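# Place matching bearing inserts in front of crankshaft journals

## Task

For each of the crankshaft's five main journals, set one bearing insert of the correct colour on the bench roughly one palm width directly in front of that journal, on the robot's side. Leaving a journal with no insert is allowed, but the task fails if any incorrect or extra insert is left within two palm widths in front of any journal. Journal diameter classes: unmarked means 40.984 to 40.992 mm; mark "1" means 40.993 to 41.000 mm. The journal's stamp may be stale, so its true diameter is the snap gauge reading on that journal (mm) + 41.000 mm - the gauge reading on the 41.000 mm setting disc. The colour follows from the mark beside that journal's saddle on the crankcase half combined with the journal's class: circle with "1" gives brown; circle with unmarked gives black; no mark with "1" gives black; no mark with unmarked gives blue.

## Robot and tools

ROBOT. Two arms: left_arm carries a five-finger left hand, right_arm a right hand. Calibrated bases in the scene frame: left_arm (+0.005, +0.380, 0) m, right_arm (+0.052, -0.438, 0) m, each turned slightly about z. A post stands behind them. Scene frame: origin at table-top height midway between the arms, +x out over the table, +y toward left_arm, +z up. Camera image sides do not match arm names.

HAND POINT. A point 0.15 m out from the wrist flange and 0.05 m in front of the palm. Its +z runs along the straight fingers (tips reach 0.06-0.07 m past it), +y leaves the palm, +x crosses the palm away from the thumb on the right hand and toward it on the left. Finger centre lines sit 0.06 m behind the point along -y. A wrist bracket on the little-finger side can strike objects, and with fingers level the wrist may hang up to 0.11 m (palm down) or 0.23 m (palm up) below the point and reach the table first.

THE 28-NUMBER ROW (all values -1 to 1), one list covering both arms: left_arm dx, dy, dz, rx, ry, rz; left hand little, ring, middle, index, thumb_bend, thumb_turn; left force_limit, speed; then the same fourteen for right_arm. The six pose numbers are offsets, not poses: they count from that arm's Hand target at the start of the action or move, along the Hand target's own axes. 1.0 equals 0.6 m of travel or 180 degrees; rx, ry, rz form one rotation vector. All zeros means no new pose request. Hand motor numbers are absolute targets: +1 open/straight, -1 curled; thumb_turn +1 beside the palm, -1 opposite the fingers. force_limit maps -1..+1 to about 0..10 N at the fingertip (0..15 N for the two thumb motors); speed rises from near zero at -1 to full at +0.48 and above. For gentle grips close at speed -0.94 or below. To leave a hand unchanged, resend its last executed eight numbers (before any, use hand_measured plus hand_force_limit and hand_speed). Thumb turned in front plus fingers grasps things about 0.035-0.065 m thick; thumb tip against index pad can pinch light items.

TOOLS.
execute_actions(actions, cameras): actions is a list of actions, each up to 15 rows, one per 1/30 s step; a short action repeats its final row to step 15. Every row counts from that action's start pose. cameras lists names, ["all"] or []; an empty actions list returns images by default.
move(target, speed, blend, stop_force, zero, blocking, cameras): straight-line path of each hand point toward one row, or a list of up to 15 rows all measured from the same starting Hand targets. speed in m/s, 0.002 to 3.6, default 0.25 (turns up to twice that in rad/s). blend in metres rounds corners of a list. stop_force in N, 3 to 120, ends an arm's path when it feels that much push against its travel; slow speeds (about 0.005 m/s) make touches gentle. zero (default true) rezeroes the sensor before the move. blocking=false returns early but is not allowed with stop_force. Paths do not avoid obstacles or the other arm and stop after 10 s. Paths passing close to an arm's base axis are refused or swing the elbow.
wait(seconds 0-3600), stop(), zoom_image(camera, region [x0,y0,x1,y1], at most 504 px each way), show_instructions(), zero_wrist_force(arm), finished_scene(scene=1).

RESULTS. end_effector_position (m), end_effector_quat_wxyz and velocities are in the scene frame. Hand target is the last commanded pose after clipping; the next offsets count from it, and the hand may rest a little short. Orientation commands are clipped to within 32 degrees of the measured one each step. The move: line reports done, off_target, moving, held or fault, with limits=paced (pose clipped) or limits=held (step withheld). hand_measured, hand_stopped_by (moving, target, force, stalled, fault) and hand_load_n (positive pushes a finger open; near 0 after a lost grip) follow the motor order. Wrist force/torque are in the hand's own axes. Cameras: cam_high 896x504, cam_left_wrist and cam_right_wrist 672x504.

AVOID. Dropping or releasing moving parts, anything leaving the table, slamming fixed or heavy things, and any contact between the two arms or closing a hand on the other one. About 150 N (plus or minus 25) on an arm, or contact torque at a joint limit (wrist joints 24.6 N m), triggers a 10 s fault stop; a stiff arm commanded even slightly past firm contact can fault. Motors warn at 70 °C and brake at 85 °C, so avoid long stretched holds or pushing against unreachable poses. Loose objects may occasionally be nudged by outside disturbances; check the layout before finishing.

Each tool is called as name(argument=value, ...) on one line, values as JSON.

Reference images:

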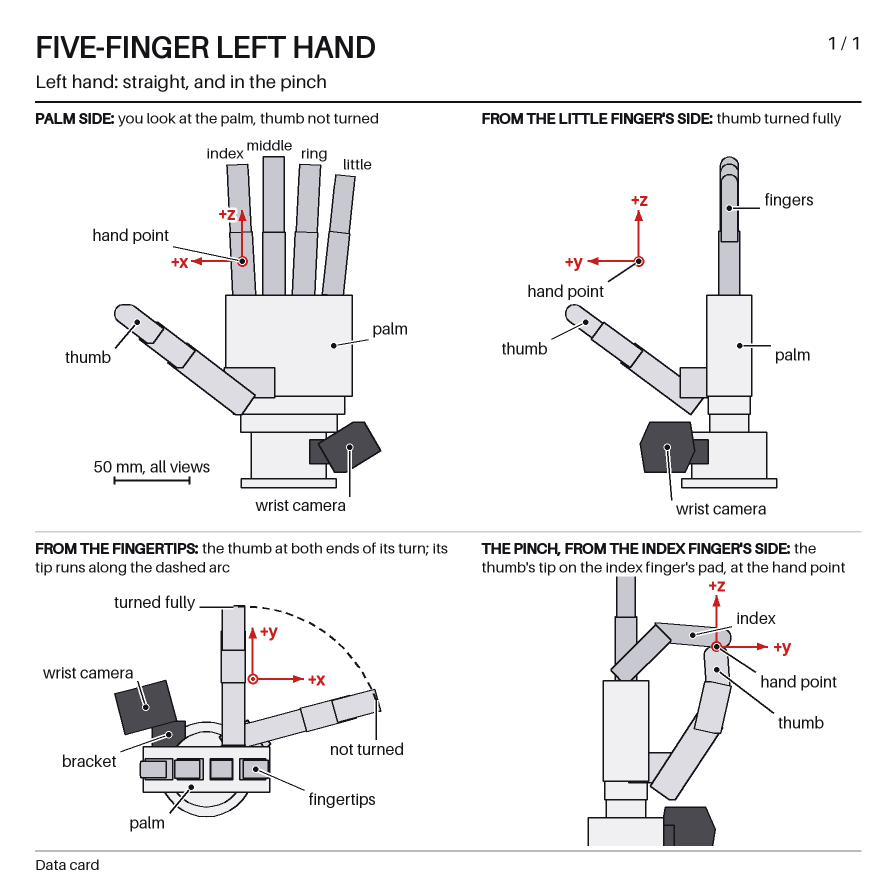

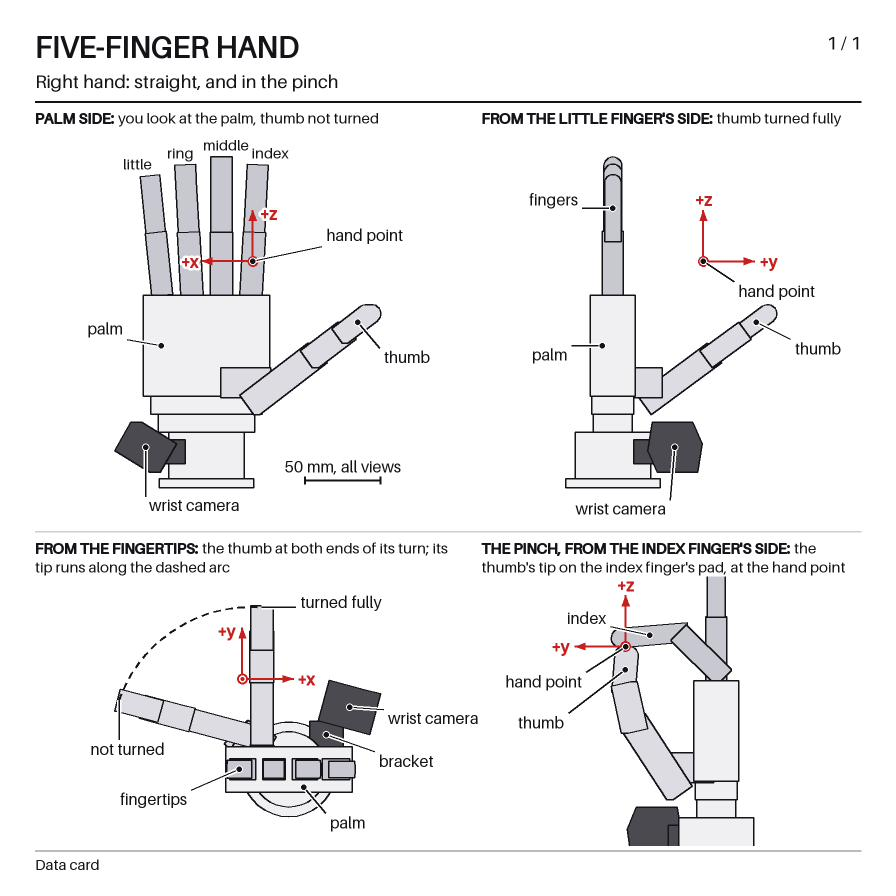

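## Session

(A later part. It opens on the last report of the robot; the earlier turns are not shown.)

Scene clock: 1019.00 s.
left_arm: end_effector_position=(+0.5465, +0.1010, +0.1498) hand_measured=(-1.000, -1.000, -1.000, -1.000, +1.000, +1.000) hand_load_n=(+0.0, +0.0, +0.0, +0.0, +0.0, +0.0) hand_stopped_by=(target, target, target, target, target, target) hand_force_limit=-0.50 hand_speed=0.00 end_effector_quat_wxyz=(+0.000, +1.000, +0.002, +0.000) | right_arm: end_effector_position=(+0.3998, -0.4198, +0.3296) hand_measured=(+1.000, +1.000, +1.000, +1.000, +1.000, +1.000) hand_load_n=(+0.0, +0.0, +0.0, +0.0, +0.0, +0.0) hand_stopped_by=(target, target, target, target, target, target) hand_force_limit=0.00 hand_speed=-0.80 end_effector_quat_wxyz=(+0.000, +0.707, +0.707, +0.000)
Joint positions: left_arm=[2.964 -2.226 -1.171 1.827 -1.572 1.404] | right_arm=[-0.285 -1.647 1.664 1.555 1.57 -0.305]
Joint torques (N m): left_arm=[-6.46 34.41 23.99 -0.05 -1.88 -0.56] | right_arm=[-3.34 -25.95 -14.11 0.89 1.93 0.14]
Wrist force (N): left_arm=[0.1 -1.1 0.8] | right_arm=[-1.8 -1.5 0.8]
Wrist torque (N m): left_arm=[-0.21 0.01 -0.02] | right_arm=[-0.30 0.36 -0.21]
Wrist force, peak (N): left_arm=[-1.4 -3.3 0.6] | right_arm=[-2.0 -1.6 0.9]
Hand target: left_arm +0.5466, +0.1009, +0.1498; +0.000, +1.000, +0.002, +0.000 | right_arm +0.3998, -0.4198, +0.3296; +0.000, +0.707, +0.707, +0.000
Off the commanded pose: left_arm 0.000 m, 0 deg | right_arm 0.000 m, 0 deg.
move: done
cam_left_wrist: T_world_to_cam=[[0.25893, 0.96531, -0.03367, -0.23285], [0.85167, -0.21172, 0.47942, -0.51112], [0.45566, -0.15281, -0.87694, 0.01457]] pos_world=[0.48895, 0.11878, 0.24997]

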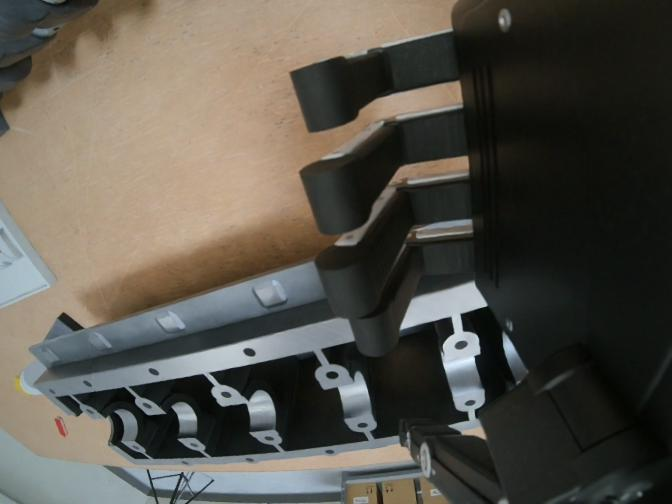

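move(target=[-0.167,-0.25,-0.167,0,0,0,1,1,1,1,1,1,-0.5,0,0.367,0.533,0.133,0,0,0.5,1,1,1,1,1,1,0,-0.8], speed=0.3, cameras=["cam_right_wrist"])

zoom_image(camera="cam_right_wrist", region=[250, 150, 450, 350])

Scene clock: 1157.03 s.
left_arm: end_effector_position=(+0.4458, +0.2505, +0.2500) hand_measured=(+1.000, +1.000, +1.000, +1.000, +1.000, +1.000) hand_load_n=(-0.5, +0.0, +0.0, +0.0, +0.0, +0.0) hand_stopped_by=(target, target, target, target, target, target) hand_force_limit=-0.50 hand_speed=0.00 end_effector_quat_wxyz=(+0.000, +1.000, +0.002, +0.000) | right_arm: end_effector_position=(+0.7184, -0.2003, +0.2494) hand_measured=(+1.000, +1.000, +1.000, +1.000, +1.000, +1.000) hand_load_n=(+0.0, +0.0, +0.0, +0.0, +0.0, +0.0) hand_stopped_by=(target, target, target, target, target, target) hand_force_limit=0.00 hand_speed=-0.80 end_effector_quat_wxyz=(-0.067, +0.977, +0.040, +0.198)
Joint positions: left_arm=[3.286 -1.826 -1.503 1.76 -1.571 1.725] | right_arm=[0.229 -0.493 0.035 1.613 1.506 1.712]
Joint torques (N m): left_arm=[0.23 24.87 25.18 0.58 2.17 -0.96] | right_arm=[2.02 -63.74 -10.83 -0.01 0.21 -1.01]
Wrist force (N): left_arm=[-0.1 -0.8 0.5] | right_arm=[-1.0 -1.7 0.9]
Wrist torque (N m): left_arm=[-0.17 0.02 0.12] | right_arm=[-0.34 0.22 -0.14]
Wrist force, peak (N): left_arm=[-0.4 -1.6 0.7] | right_arm=[-2.5 -2.7 0.7]
Hand target: left_arm +0.4458, +0.2505, +0.2500; +0.000, +1.000, +0.002, +0.000 | right_arm +0.7198, -0.1997, +0.2501; -0.001, +1.000, +0.000, +0.000
Off the commanded pose: left_arm 0.000 m, 0 deg | right_arm 0.002 m, 25 deg.
elbow stopped short (right arm): the move would have taken joint 3 (elbow) straighter than the controller allows.
move: off_target (right_arm)
cam_right_wrist: T_world_to_cam=[[0.33964, -0.94032, -0.02108, -0.42445], [-0.93725, -0.34024, 0.07614, 0.5922], [-0.07877, -0.0061, -0.99687, 0.4183]] pos_world=[0.73215, -0.19507, 0.36296]

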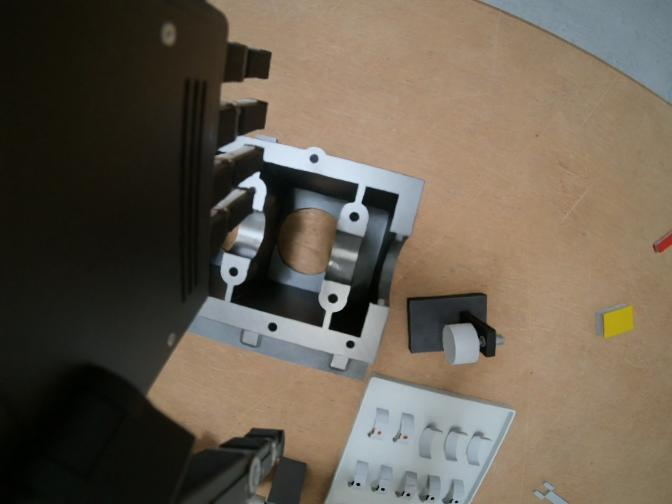

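Scaled by 2.520 from the camera's image (finer frame: 960x720).

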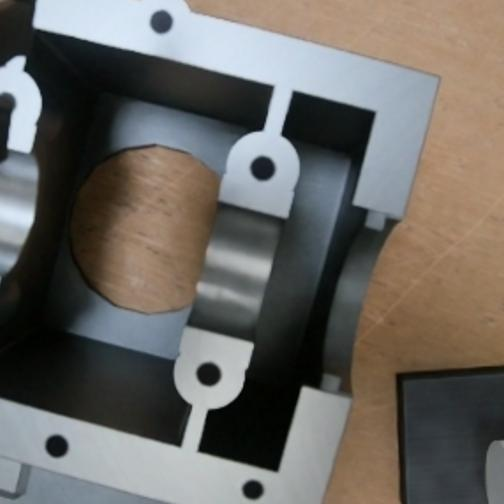

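zoom_image(camera="cam_right_wrist", region=[310, 320, 410, 420])

zoom_image(camera="cam_right_wrist", region=[220, 300, 300, 380])

zoom_image(camera="cam_right_wrist", region=[230, 120, 350, 180])

zoom_image(camera="cam_right_wrist", region=[400, 280, 520, 380])

Scaled by 5.040 from the camera's image (finer frame: 960x720).

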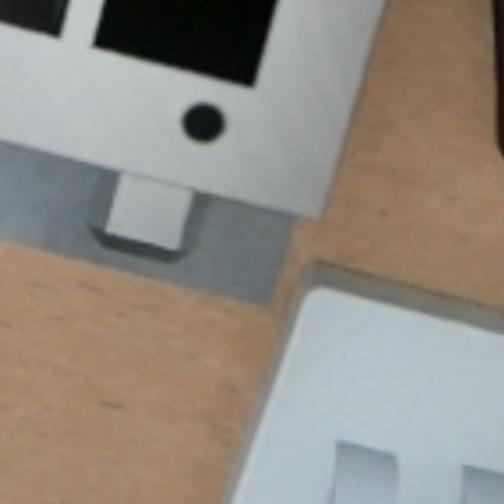

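Scaled by 6.300 from the camera's image (finer frame: 960x720).

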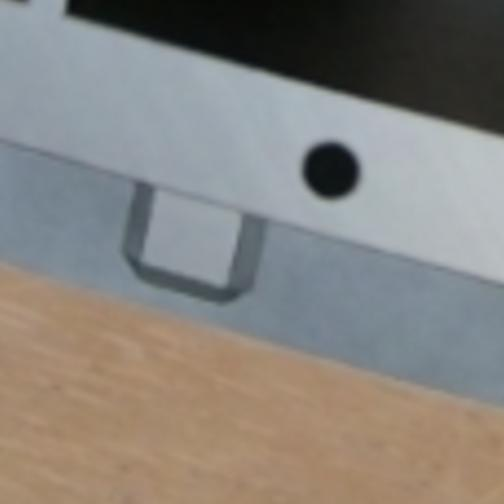

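Scaled by 4.200 from the camera's image (finer frame: 960x720).

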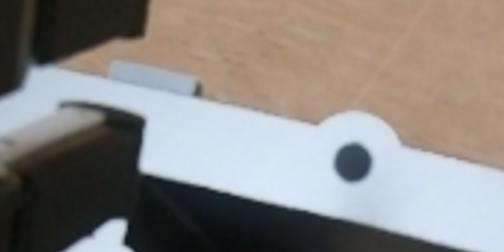

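Scaled by 4.200 from the camera's image (finer frame: 960x720).

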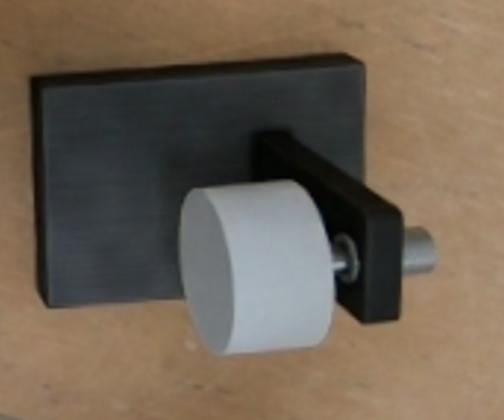

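execute_actions(actions=[], cameras=["cam_high"])

zoom_image(camera="cam_high", region=[440, 250, 530, 285])

zoom_image(camera="cam_high", region=[350, 250, 440, 285])

zoom_image(camera="cam_high", region=[440, 150, 530, 200])

zoom_image(camera="cam_high", region=[375, 150, 465, 200])

Scene clock: 1211.93 s.
left_arm: end_effector_position=(+0.4458, +0.2505, +0.2500) hand_measured=(+1.000, +1.000, +1.000, +1.000, +1.000, +1.000) hand_load_n=(+0.0, +0.0, +0.0, +0.0, +0.0, +0.0) hand_stopped_by=(target, target, target, target, target, target) hand_force_limit=-0.50 hand_speed=0.00 end_effector_quat_wxyz=(+0.000, +1.000, +0.002, +0.000) | right_arm: end_effector_position=(+0.7184, -0.2003, +0.2494) hand_measured=(+1.000, +1.000, +1.000, +1.000, +1.000, +1.000) hand_load_n=(+0.0, +0.0, +0.0, +0.0, +0.0, +0.0) hand_stopped_by=(target, target, target, target, target, target) hand_force_limit=0.00 hand_speed=-0.80 end_effector_quat_wxyz=(-0.067, +0.977, +0.040, +0.198)
Joint positions: left_arm=[3.286 -1.826 -1.503 1.76 -1.571 1.726] | right_arm=[0.229 -0.493 0.035 1.613 1.506 1.712]
Joint velocities: within noise
Joint torques (N m): left_arm=[2.9 27.4 23.78 0.42 -0.6 1.55] | right_arm=[7.64 -41.05 -10.45 0.28 2 0.88]
Motor temperatures (°C): left_arm=[26 29 29 40 37 28] | right_arm=[30 31 27 36 32 38]
Wrist force (N): left_arm=[-0.6 -1.1 0.4] | right_arm=[-0.9 -1.4 0.8]
Wrist torque (N m): left_arm=[-0.20 0.09 0.10] | right_arm=[-0.29 0.21 -0.12]
Wrist force, peak (N): left_arm=[-0.3 -1.4 0.7] | right_arm=[-0.8 -2.0 0.8]
Hand target: left_arm +0.4458, +0.2505, +0.2500; +0.000, +1.000, +0.002, +0.000 | right_arm +0.7198, -0.1997, +0.2501; -0.001, +1.000, +0.000, +0.000
Off the commanded pose: left_arm 0.000 m, 0 deg | right_arm 0.002 m, 25 deg.
Images, in order (width x height): cam_high 896x504.

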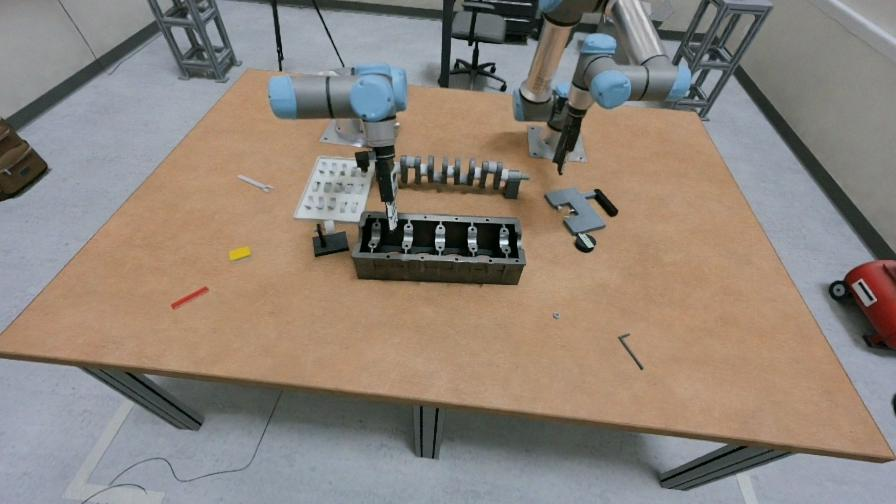

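Scaled by 5.600 from the camera's image (finer frame: 1280x720).

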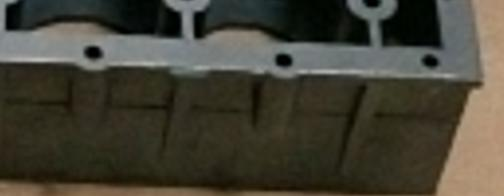

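Scaled by 5.600 from the camera's image (finer frame: 1280x720).

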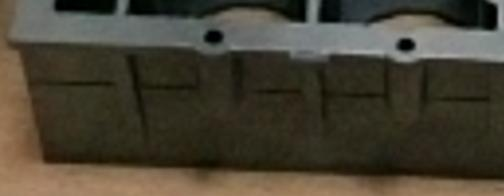

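Scaled by 5.600 from the camera's image (finer frame: 1280x720).

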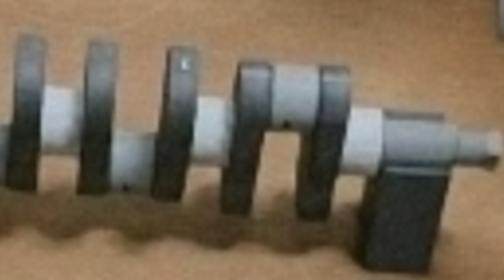

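Scaled by 5.600 from the camera's image (finer frame: 1280x720).

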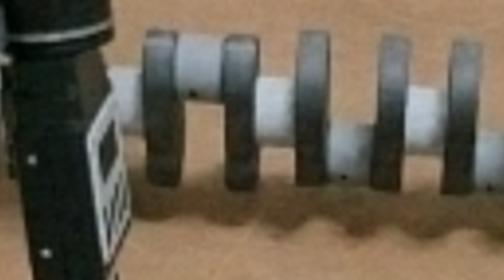

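move(target=[0,0,0,0,0,0,1,1,1,1,1,1,-0.5,0,-0.1,0,0.017,0,0,0.5,1,1,1,1,1,1,0,-0.8], speed=0.3, cameras=["cam_right_wrist"])

zoom_image(camera="cam_right_wrist", region=[250, 150, 450, 350])

Scene clock: 1265.73 s.
left_arm: end_effector_position=(+0.4458, +0.2505, +0.2500) hand_measured=(+1.000, +1.000, +1.000, +1.000, +1.000, +1.000) hand_load_n=(+0.0, +0.0, +0.0, +0.0, +0.0, +0.0) hand_stopped_by=(target, target, target, target, target, target) hand_force_limit=-0.50 hand_speed=0.00 end_effector_quat_wxyz=(+0.000, +1.000, +0.002, +0.000) | right_arm: end_effector_position=(+0.6582, -0.2002, +0.2390) hand_measured=(+1.000, +1.000, +1.000, +1.000, +1.000, +1.000) hand_load_n=(+0.0, +0.0, +0.0, +0.0, +0.0, +0.0) hand_stopped_by=(target, target, target, target, target, target) hand_force_limit=0.00 hand_speed=-0.80 end_effector_quat_wxyz=(-0.076, +0.691, -0.718, +0.028)
Joint positions: left_arm=[3.286 -1.826 -1.503 1.76 -1.571 1.726] | right_arm=[0.106 -0.453 0.035 1.835 1.518 3.271]
Joint torques (N m): left_arm=[4.17 29.47 23.95 0.31 -0.8 1.26] | right_arm=[7.2 -65.66 -14.42 0.73 2.11 0.92]
Wrist force (N): left_arm=[-0.1 -1.1 0.3] | right_arm=[-1.0 -1.5 0.7]
Wrist torque (N m): left_arm=[-0.19 0.01 0.13] | right_arm=[-0.27 0.19 -0.08]
Wrist force, peak (N): left_arm=[-0.4 -1.3 0.6] | right_arm=[-0.9 -1.9 0.8]
Hand target: left_arm +0.4458, +0.2505, +0.2500; +0.000, +1.000, +0.002, +0.000 | right_arm +0.6598, -0.1996, +0.2399; +0.000, +0.707, -0.707, +0.000
Off the commanded pose: left_arm 0.000 m, 0 deg | right_arm 0.002 m, 10 deg.
elbow stopped short (right arm): the move would have taken joint 3 (elbow) straighter than the controller allows.
move: off_target (right_arm)
cam_right_wrist: T_world_to_cam=[[-0.96267, -0.21184, -0.16851, 0.63405], [-0.26862, 0.82446, 0.4981, 0.22882], [0.03341, 0.52477, -0.85059, 0.40072]] pos_world=[0.65845, -0.26462, 0.33371]

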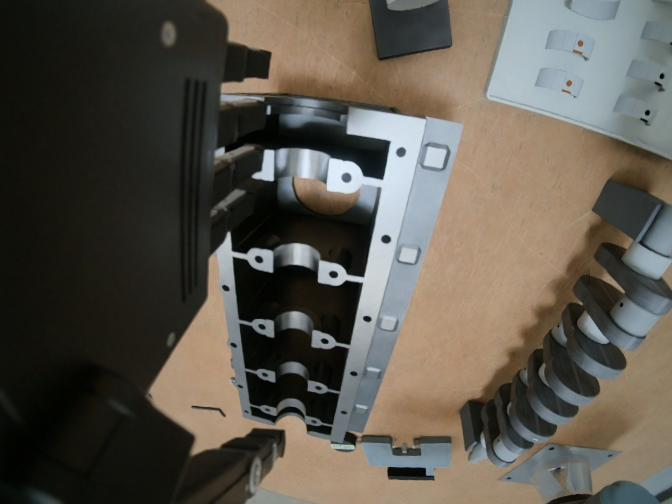

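Scaled by 2.520 from the camera's image (finer frame: 960x720).

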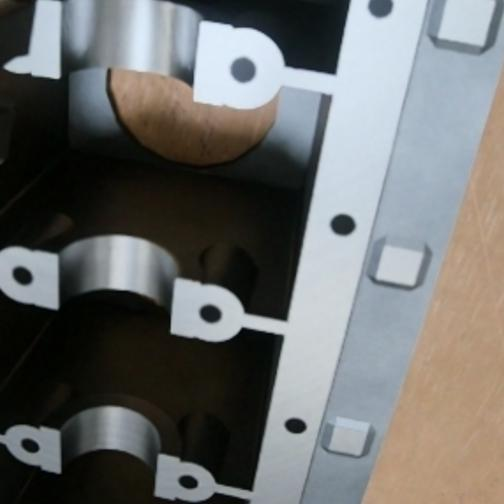

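zoom_image(camera="cam_right_wrist", region=[330, 130, 470, 290])

zoom_image(camera="cam_right_wrist", region=[560, 190, 672, 340])

zoom_image(camera="cam_right_wrist", region=[450, 300, 610, 470])

zoom_image(camera="cam_right_wrist", region=[220, 230, 400, 440])

Scaled by 3.150 from the camera's image (finer frame: 960x720).

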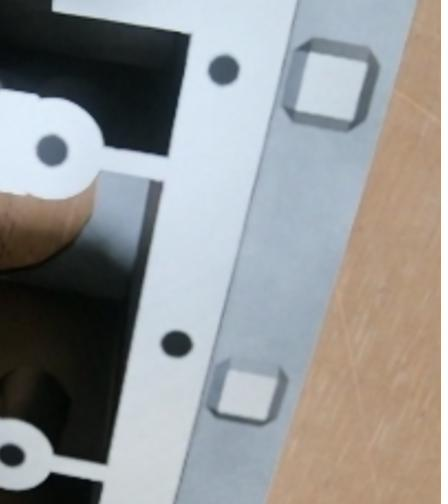

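Scaled by 3.360 from the camera's image (finer frame: 960x720).

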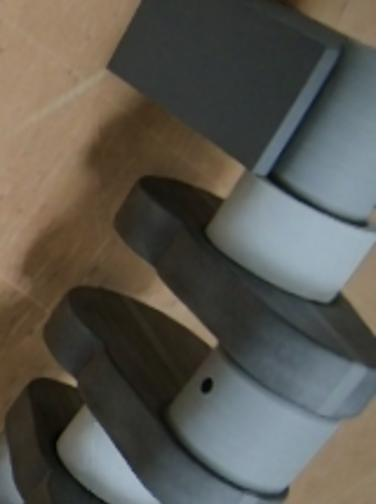

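Scaled by 2.965 from the camera's image (finer frame: 960x720).

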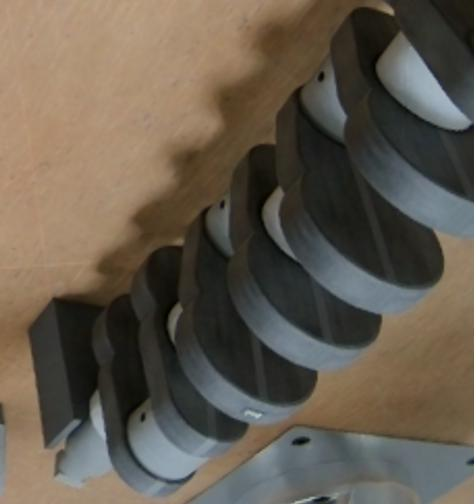

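Scaled by 2.400 from the camera's image (finer frame: 960x720).

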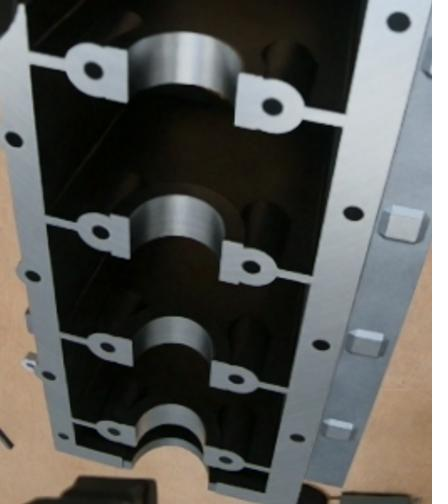

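zoom_image(camera="cam_right_wrist", region=[320, 130, 410, 220])

zoom_image(camera="cam_right_wrist", region=[310, 230, 420, 340])

zoom_image(camera="cam_right_wrist", region=[300, 320, 400, 440])

zoom_image(camera="cam_right_wrist", region=[215, 230, 315, 330])

zoom_image(camera="cam_right_wrist", region=[215, 320, 315, 430])

Scaled by 5.600 from the camera's image (finer frame: 960x720).

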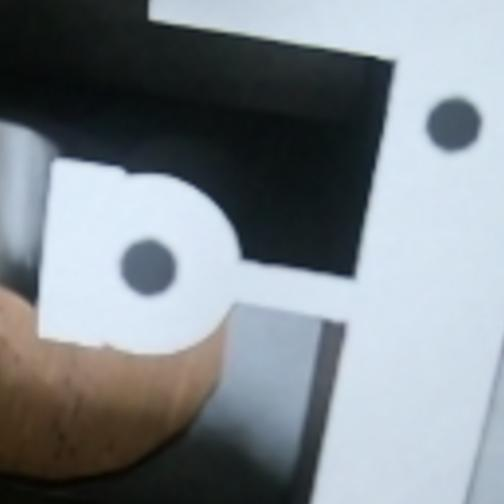

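Scaled by 4.582 from the camera's image (finer frame: 960x720).

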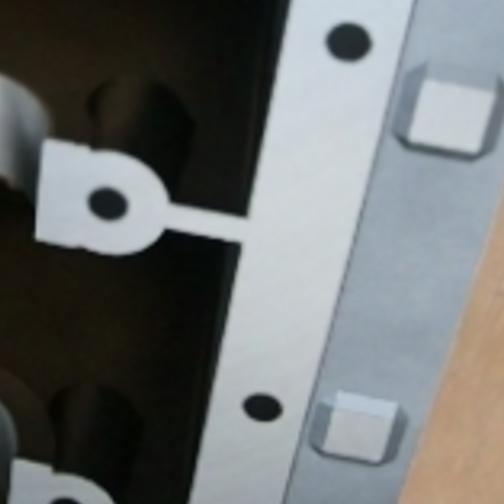

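Scaled by 4.200 from the camera's image (finer frame: 960x720).

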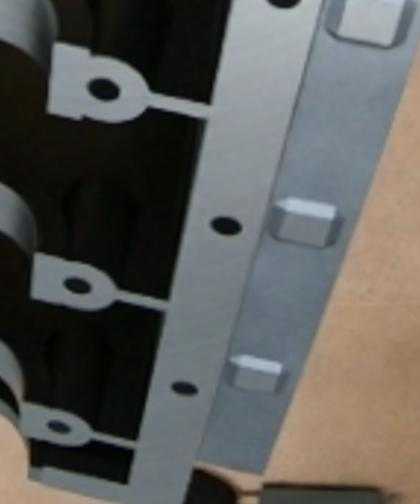

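Scaled by 5.040 from the camera's image (finer frame: 960x720).

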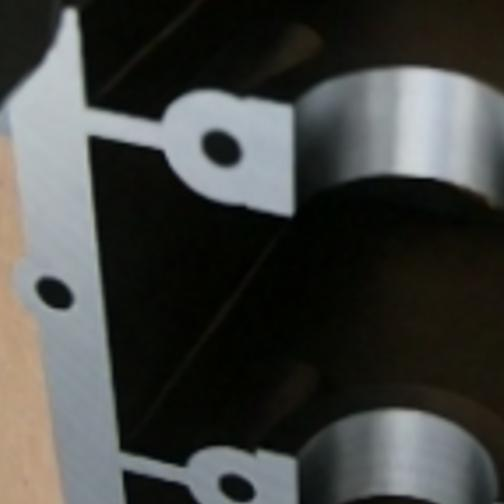

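Scaled by 4.582 from the camera's image (finer frame: 960x720).

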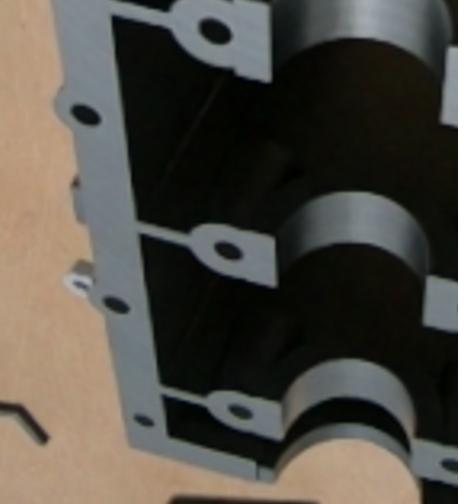

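move(target=[[0.05,0.18,0.1,0,0,0,-1,-1,-1,-1,0.2,-1,-0.5,0,0.367,0.517,-0.1,0,0,0,1,1,1,1,1,1,0,-0.8],[0.073,0.202,0.317,0,0,0,-1,-1,-1,-1,0.2,-1,-0.5,0,0.367,0.517,-0.1,0,0,0,1,1,1,1,1,1,0,-0.8]], speed=0.25, cameras=["cam_left_wrist"])

zoom_image(camera="cam_left_wrist", region=[100, 250, 400, 504])

Scene clock: 1330.17 s.
left_arm: end_effector_position=(+0.4902, +0.1296, +0.0599) hand_measured=(-1.000, -1.000, -1.000, -0.734, +0.200, -0.216) hand_load_n=(+0.0, +0.0, +0.0, +8.5, +1.5, +5.5) hand_stopped_by=(target, target, target, force, target, force) hand_force_limit=-0.50 hand_speed=0.00 end_effector_quat_wxyz=(+0.000, +1.000, +0.002, +0.000) | right_arm: end_effector_position=(+0.3494, -0.4197, +0.2996) hand_measured=(+1.000, +1.000, +1.000, +1.000, +1.000, +1.000) hand_load_n=(+0.0, +0.0, +0.0, -0.5, +0.0, +0.0) hand_stopped_by=(target, target, target, target, target, target) hand_force_limit=0.00 hand_speed=-0.80 end_effector_quat_wxyz=(-0.001, +0.707, -0.707, +0.000)
Joint positions: left_arm=[3.004 -2.166 -1.523 2.119 -1.572 1.444] | right_arm=[-0.397 -1.473 1.564 1.48 1.57 2.726]
Joint torques (N m): left_arm=[4.78 29 10.36 0.2 1.78 1.94] | right_arm=[-8.41 -35.45 -11.35 2.13 1.82 -1.34]
Wrist force (N): left_arm=[-0.3 -1.2 0.9] | right_arm=[-1.6 -1.7 0.9]
Wrist torque (N m): left_arm=[-0.24 0.08 0.11] | right_arm=[-0.33 0.32 -0.21]
Wrist force, peak (N): left_arm=[0.0 -1.0 3.0] | right_arm=[-1.7 -2.8 1.2]
Hand target: left_arm +0.4902, +0.1296, +0.0597; +0.000, +1.000, +0.002, +0.000 | right_arm +0.3494, -0.4197, +0.2996; +0.000, +0.707, -0.707, +0.000
Off the commanded pose: left_arm 0.000 m, 0 deg | right_arm 0.000 m, 0 deg.
move: done
cam_left_wrist: T_world_to_cam=[[0.25885, 0.96533, -0.03366, -0.24885], [0.85158, -0.21163, 0.47961, -0.41389], [0.45585, -0.15281, -0.87684, -0.03439]] pos_world=[0.43255, 0.14738, 0.15997]

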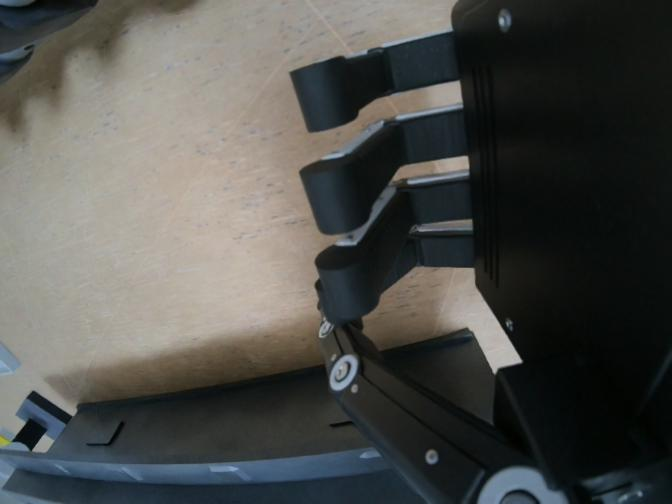

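Scaled by 1.680 from the camera's image (finer frame: 960x720).

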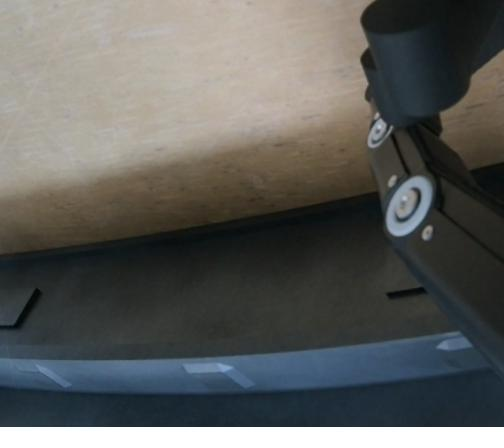

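move(target=[[0,0,-0.1,0,0,0,-1,-1,-1,-1,1,1,-0.5,0,0,0,0,0,0,0,1,1,1,1,1,1,0,-0.8],[0.0363,0,-0.067,0,0.139,0,-1,-1,-1,-1,1,1,-0.5,0,0,0,0,0,0,0,1,1,1,1,1,1,0,-0.8]], speed=0.25, cameras=["cam_left_wrist"])

zoom_image(camera="cam_left_wrist", region=[50, 250, 320, 480])

Scene clock: 1389.50 s.
left_arm: end_effector_position=(+0.5119, +0.1296, +0.1000) hand_measured=(-1.000, -1.000, -1.000, -0.736, +1.000, +1.000) hand_load_n=(+0.0, +0.0, +0.0, +0.0, +0.0, +0.0) hand_stopped_by=(target, target, target, force, target, target) hand_force_limit=-0.50 hand_speed=0.00 end_effector_quat_wxyz=(-0.001, +0.976, +0.002, +0.217) end_effector_velocity=(+0.001, +0.000, +0.000) end_effector_angular_velocity=(-0.001, -0.004, +0.000) | right_arm: end_effector_position=(+0.3494, -0.4197, +0.2996) hand_measured=(+1.000, +1.000, +1.000, +1.000, +1.000, +1.000) hand_load_n=(+0.0, +0.0, +0.0, +0.0, +0.0, +0.0) hand_stopped_by=(target, target, target, target, target, target) hand_force_limit=0.00 hand_speed=-0.80 end_effector_quat_wxyz=(+0.000, +0.707, -0.707, +0.000)
Joint positions: left_arm=[2.978 -1.937 -1.751 2.55 -1.636 1.432] | right_arm=[-0.397 -1.473 1.564 1.48 1.57 2.726]
Joint velocities: left_arm=[0 0 -0.001 0.005 0 0] | right_arm=[within noise]
Joint torques (N m): left_arm=[5.54 28.67 8.41 1.88 2.49 2.06] | right_arm=[-7.12 -34.86 -11.98 3.27 1.73 -1.42]
Wrist force (N): left_arm=[-1.0 -1.0 0.6] | right_arm=[-1.6 -1.5 0.9]
Wrist torque (N m): left_arm=[-0.20 0.25 0.09] | right_arm=[-0.30 0.31 -0.20]
Wrist force, peak (N): left_arm=[-0.5 -1.3 2.7] | right_arm=[-1.8 -1.6 1.2]
Hand target: left_arm +0.5119, +0.1296, +0.1000; -0.001, +0.976, +0.002, +0.217 | right_arm +0.3494, -0.4197, +0.2996; +0.000, +0.707, -0.707, +0.000
Off the commanded pose: left_arm 0.000 m, 0 deg | right_arm 0.000 m, 0 deg.
move: done
cam_left_wrist: T_world_to_cam=[[0.24878, 0.9652, 0.08057, -0.2594], [0.56888, -0.21294, 0.79438, -0.33826], [0.78389, -0.1518, -0.60206, -0.20467]] pos_world=[0.41741, 0.14728, 0.16639]

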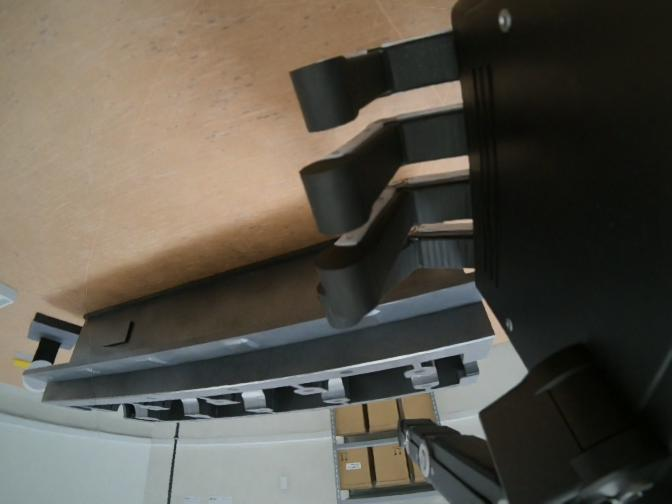

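Scaled by 1.867 from the camera's image (finer frame: 960x720).

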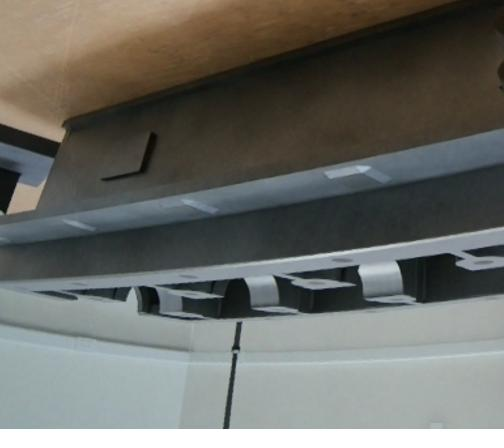

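wait(seconds=0.1, cameras=["cam_high"])

zoom_image(camera="cam_high", region=[392, 250, 422, 270])

zoom_image(camera="cam_high", region=[460, 252, 490, 272])

zoom_image(camera="cam_high", region=[465, 155, 485, 170])

zoom_image(camera="cam_high", region=[425, 253, 465, 283])

Scene clock: 1414.73 s.
left_arm: end_effector_position=(+0.5119, +0.1296, +0.1000) hand_measured=(-1.000, -1.000, -1.000, -0.736, +1.000, +1.000) hand_load_n=(+0.0, -0.5, +0.0, +0.0, +0.0, +0.0) hand_stopped_by=(target, target, target, force, target, target) hand_force_limit=-0.50 hand_speed=0.00 end_effector_quat_wxyz=(-0.001, +0.976, +0.002, +0.217) | right_arm: end_effector_position=(+0.3494, -0.4197, +0.2996) hand_measured=(+1.000, +1.000, +1.000, +1.000, +1.000, +1.000) hand_load_n=(+0.0, +0.0, +0.0, +0.0, +0.0, +0.0) hand_stopped_by=(target, target, target, target, target, target) hand_force_limit=0.00 hand_speed=-0.80 end_effector_quat_wxyz=(+0.000, +0.707, -0.707, +0.000)
Joint positions: left_arm=[2.978 -1.937 -1.751 2.55 -1.636 1.432] | right_arm=[-0.397 -1.473 1.564 1.48 1.57 2.726]
Joint torques (N m): left_arm=[5.93 33.35 8.34 1.11 1.93 1.77] | right_arm=[-7.22 -34.81 -12.51 3.28 1.85 -1.27]
Wrist force (N): left_arm=[-0.8 -1.2 0.8] | right_arm=[-1.5 -1.5 1.0]
Wrist torque (N m): left_arm=[-0.24 0.23 0.11] | right_arm=[-0.31 0.29 -0.20]
Wrist force, peak (N): left_arm=[-1.2 -1.1 0.5] | right_arm=[-1.7 -1.6 1.1]
Hand target: left_arm +0.5119, +0.1296, +0.1000; -0.001, +0.976, +0.002, +0.217 | right_arm +0.3494, -0.4197, +0.2996; +0.000, +0.707, -0.707, +0.000
Off the commanded pose: left_arm 0.000 m, 0 deg | right_arm 0.000 m, 0 deg.
wait: 0.10 s; at rest from the start

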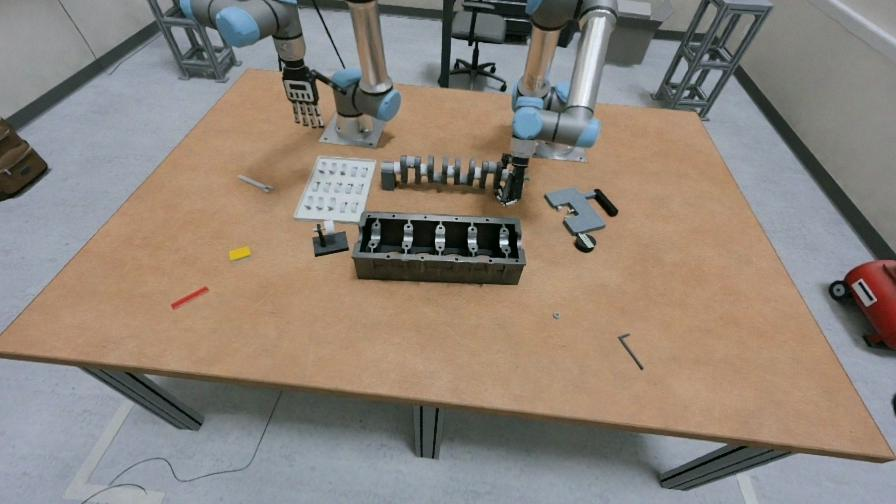

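Scaled by 16.800 from the camera's image (finer frame: 1280x720).

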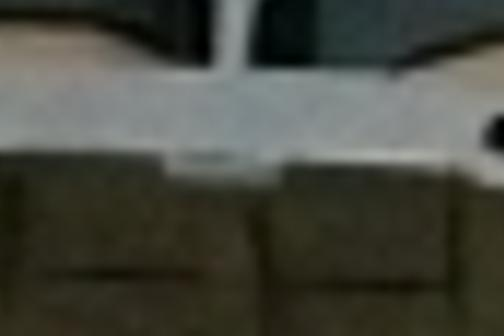

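Scaled by 16.800 from the camera's image (finer frame: 1280x720).

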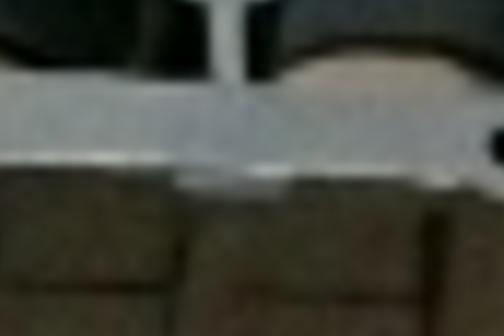

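Scaled by 25.200 from the camera's image (finer frame: 1280x720).

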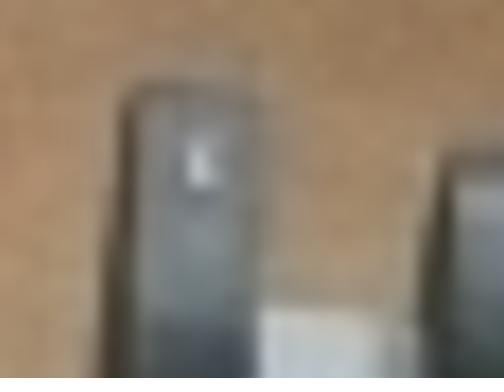

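Scaled by 12.600 from the camera's image (finer frame: 1280x720).

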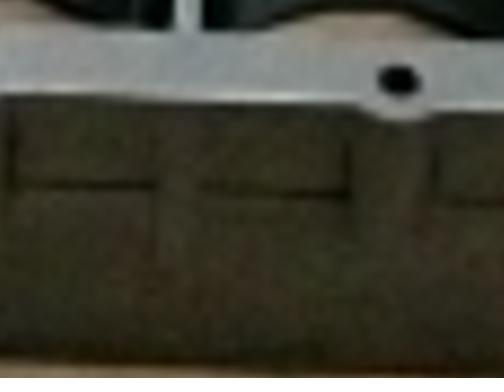

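move(target=[[-0.006,-0.033,-0.2235,0,0,0,-1,-1,-1,-1,1,1,-0.5,0,0,0,0,0,0,0,1,1,1,1,1,1,0,-0.8],[0.2387,-0.15,-0.1645,-0.109,-0.109,0.4913,-1,-1,-1,-1,1,1,-0.5,0,0,0,0,0,0,0,1,1,1,1,1,1,0,-0.8]], speed=0.3, blend=[0.02,0], cameras=["cam_left_wrist"])

zoom_image(camera="cam_left_wrist", region=[250, 200, 450, 400])

Scene clock: 1479.07 s.
left_arm: end_effector_position=(+0.5981, +0.2201, +0.2495) hand_measured=(-1.000, -1.000, -1.000, -0.736, +1.000, +1.000) hand_load_n=(+0.5, +0.0, +0.0, +0.0, +0.0, +0.0) hand_stopped_by=(target, target, target, force, target, target) hand_force_limit=-0.50 hand_speed=0.00 end_effector_quat_wxyz=(-0.008, +0.711, -0.703, +0.016) | right_arm: end_effector_position=(+0.3494, -0.4197, +0.2996) hand_measured=(+1.000, +1.000, +1.000, +1.000, +1.000, +1.000) hand_load_n=(+0.0, +0.0, +0.0, +0.0, +0.0, +0.0) hand_stopped_by=(target, target, target, target, target, target) hand_force_limit=0.00 hand_speed=-0.80 end_effector_quat_wxyz=(+0.000, +0.707, -0.707, +0.000)
Joint positions: left_arm=[3.139 -2.693 -0.035 1.191 -1.559 3.142] | right_arm=[-0.397 -1.473 1.564 1.48 1.57 2.726]
Joint torques (N m): left_arm=[-1.78 52.9 11.06 -4.95 -1.06 1.77] | right_arm=[-7.36 -34.98 -12.19 3.32 1.86 -1.13]
Wrist force (N): left_arm=[0.0 -0.8 0.7] | right_arm=[-1.9 -1.5 1.0]
Wrist torque (N m): left_arm=[-0.15 0.00 0.08] | right_arm=[-0.31 0.35 -0.22]
Wrist force, peak (N): left_arm=[-0.9 -0.8 2.8] | right_arm=[-1.8 -1.5 1.1]
Hand target: left_arm +0.5995, +0.2199, +0.2501; -0.001, +0.708, -0.706, +0.000 | right_arm +0.3494, -0.4197, +0.2996; +0.000, +0.707, -0.707, +0.000
Off the commanded pose: left_arm 0.002 m, 2 deg | right_arm 0.000 m, 0 deg.
elbow stopped short (left arm): the move would have taken joint 3 (elbow) straighter than the controller allows.
move: done
cam_left_wrist: T_world_to_cam=[[0.96794, -0.25117, 0.00204, -0.52309], [-0.22113, -0.84826, 0.4812, 0.2038], [-0.11914, -0.46622, -0.87661, 0.50933]] pos_world=[0.61206, 0.27896, 0.34948]

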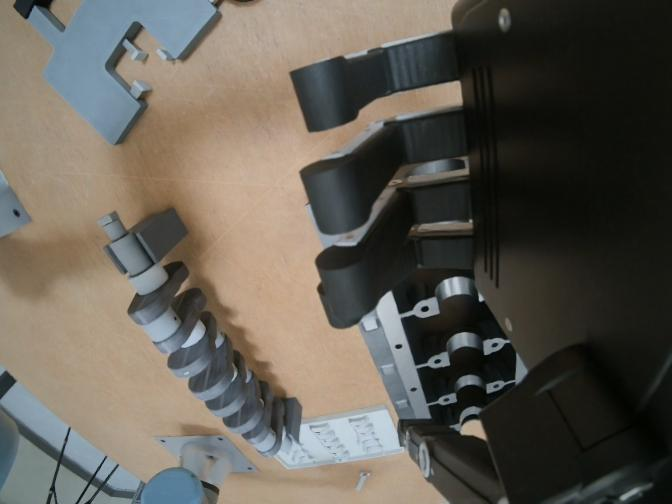

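Scaled by 2.520 from the camera's image (finer frame: 960x720).

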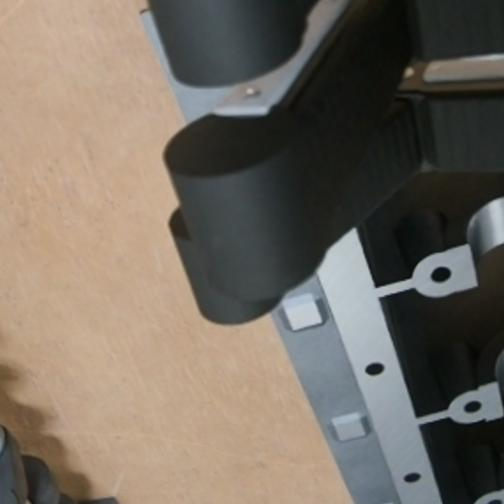

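zoom_image(camera="cam_left_wrist", region=[350, 250, 530, 430])

zoom_image(camera="cam_left_wrist", region=[90, 200, 310, 470])

zoom_image(camera="cam_left_wrist", region=[0, 0, 230, 150])

Scaled by 2.800 from the camera's image (finer frame: 960x720).

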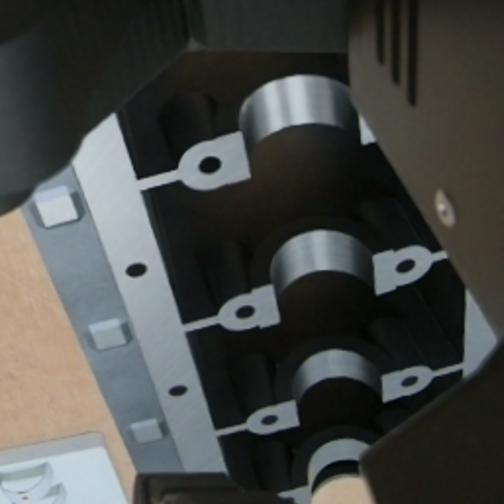

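Scaled by 1.867 from the camera's image (finer frame: 960x720).

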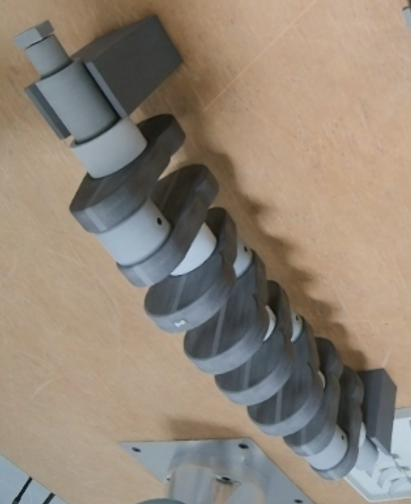

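Scaled by 2.191 from the camera's image (finer frame: 960x720).

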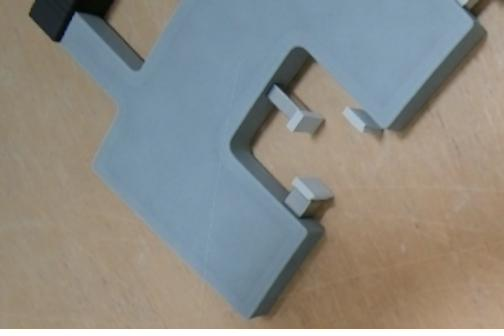

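move(target=[[-0.133,0.166,-0.167,0,0,-0.556,1,1,1,1,1,1,-0.5,0,0,0,0,0,0,0,1,1,1,1,1,1,0,-0.8],[-0.35,0.333,-0.167,0,0,0.889,1,1,1,1,1,1,-0.5,0,0,0,0,0,0,0,1,1,1,1,1,1,0,-0.8],[-0.467,0.4,-0.083,0,0,0.361,1,1,1,1,1,1,-0.5,0,0,0,0,0,0,0,1,1,1,1,1,1,0,-0.8]], speed=0.4, blend=[0.03,0.03,0], cameras=["cam_left_wrist","cam_high"])

Scene clock: 1978.80 s.
left_arm: end_effector_position=(+0.3585, +0.4992, +0.2998) hand_measured=(+1.000, +1.000, +1.000, +1.000, +1.000, +1.000) hand_load_n=(+0.0, +0.0, +0.0, +0.0, +0.0, +0.0) hand_stopped_by=(target, target, target, target, target, target) hand_force_limit=-0.50 hand_speed=0.00 end_effector_quat_wxyz=(+0.001, -0.218, +0.976, +0.000) | right_arm: end_effector_position=(+0.3494, -0.4197, +0.2996) hand_measured=(+1.000, +1.000, +1.000, +1.000, +1.000, +1.000) hand_load_n=(+0.0, +0.0, +0.0, +0.0, +0.0, +0.0) hand_stopped_by=(target, target, target, target, target, target) hand_force_limit=0.00 hand_speed=-0.80 end_effector_quat_wxyz=(+0.000, +0.707, -0.707, +0.000)
Joint positions: left_arm=[3.644 -1.808 -1.398 1.636 -1.571 -1.494] | right_arm=[-0.397 -1.473 1.564 1.48 1.57 2.726]
Joint torques (N m): left_arm=[-0.72 35.15 8.63 -5.04 -0.62 -2.08] | right_arm=[-6.76 -34.1 -13.27 3.41 1.77 -1.21]
Wrist force (N): left_arm=[0.2 -1.4 0.9] | right_arm=[-1.7 -1.4 0.8]
Wrist torque (N m): left_arm=[-0.28 -0.01 -0.01] | right_arm=[-0.29 0.33 -0.21]
Wrist force, peak (N): left_arm=[0.0 -1.5 1.1] | right_arm=[-1.7 -1.7 0.9]
Hand target: left_arm +0.3585, +0.4992, +0.2998; +0.001, -0.218, +0.976, +0.000 | right_arm +0.3494, -0.4197, +0.2996; +0.000, +0.707, -0.707, +0.000
Off the commanded pose: left_arm 0.000 m, 0 deg | right_arm 0.000 m, 0 deg.
move: done
cam_left_wrist: T_world_to_cam=[[0.17366, -0.98418, -0.03497, 0.44061], [-0.86191, -0.16907, 0.47804, 0.25488], [-0.4764, -0.05288, -0.87764, 0.57713]] pos_world=[0.41811, 0.50725, 0.40007]
Images, in order (width x height): cam_high 896x504, cam_left_wrist 672x504.

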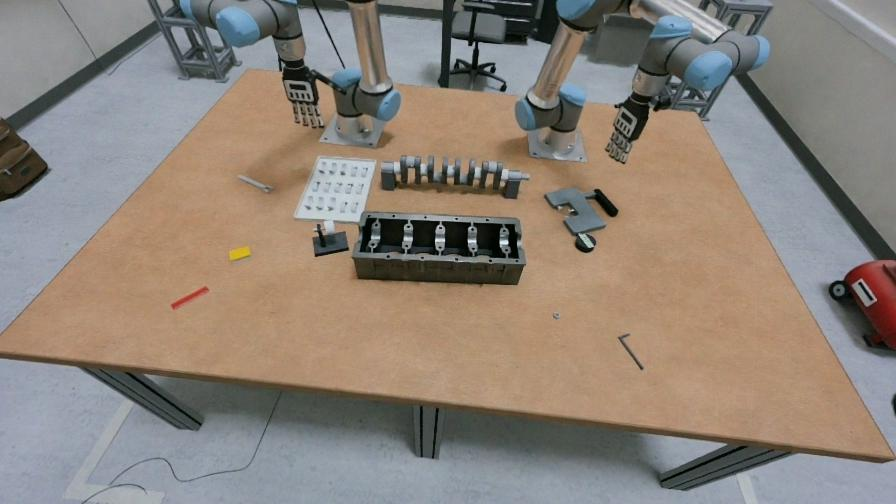

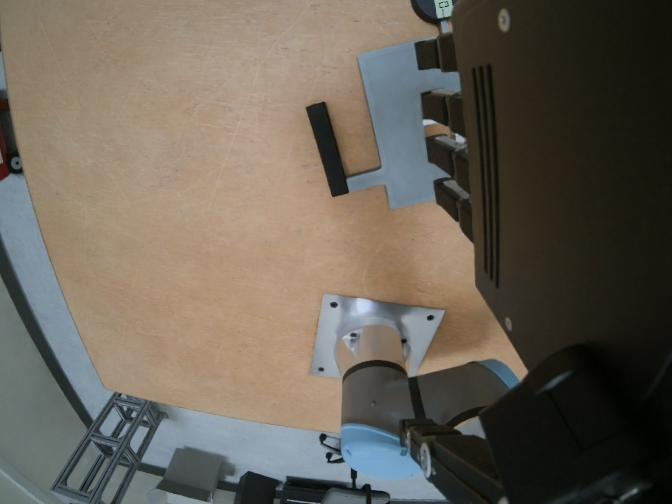

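zoom_image(camera="cam_left_wrist", region=[280, 80, 440, 220])

Scaled by 3.150 from the camera's image (finer frame: 960x720).

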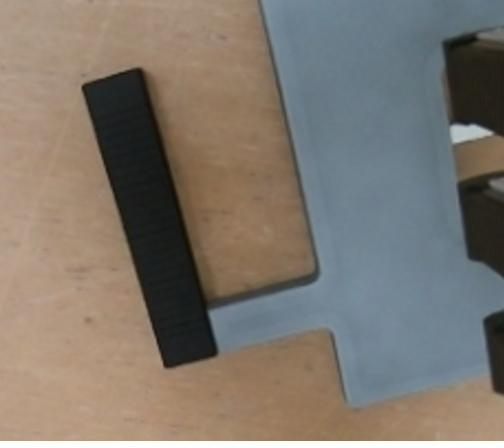

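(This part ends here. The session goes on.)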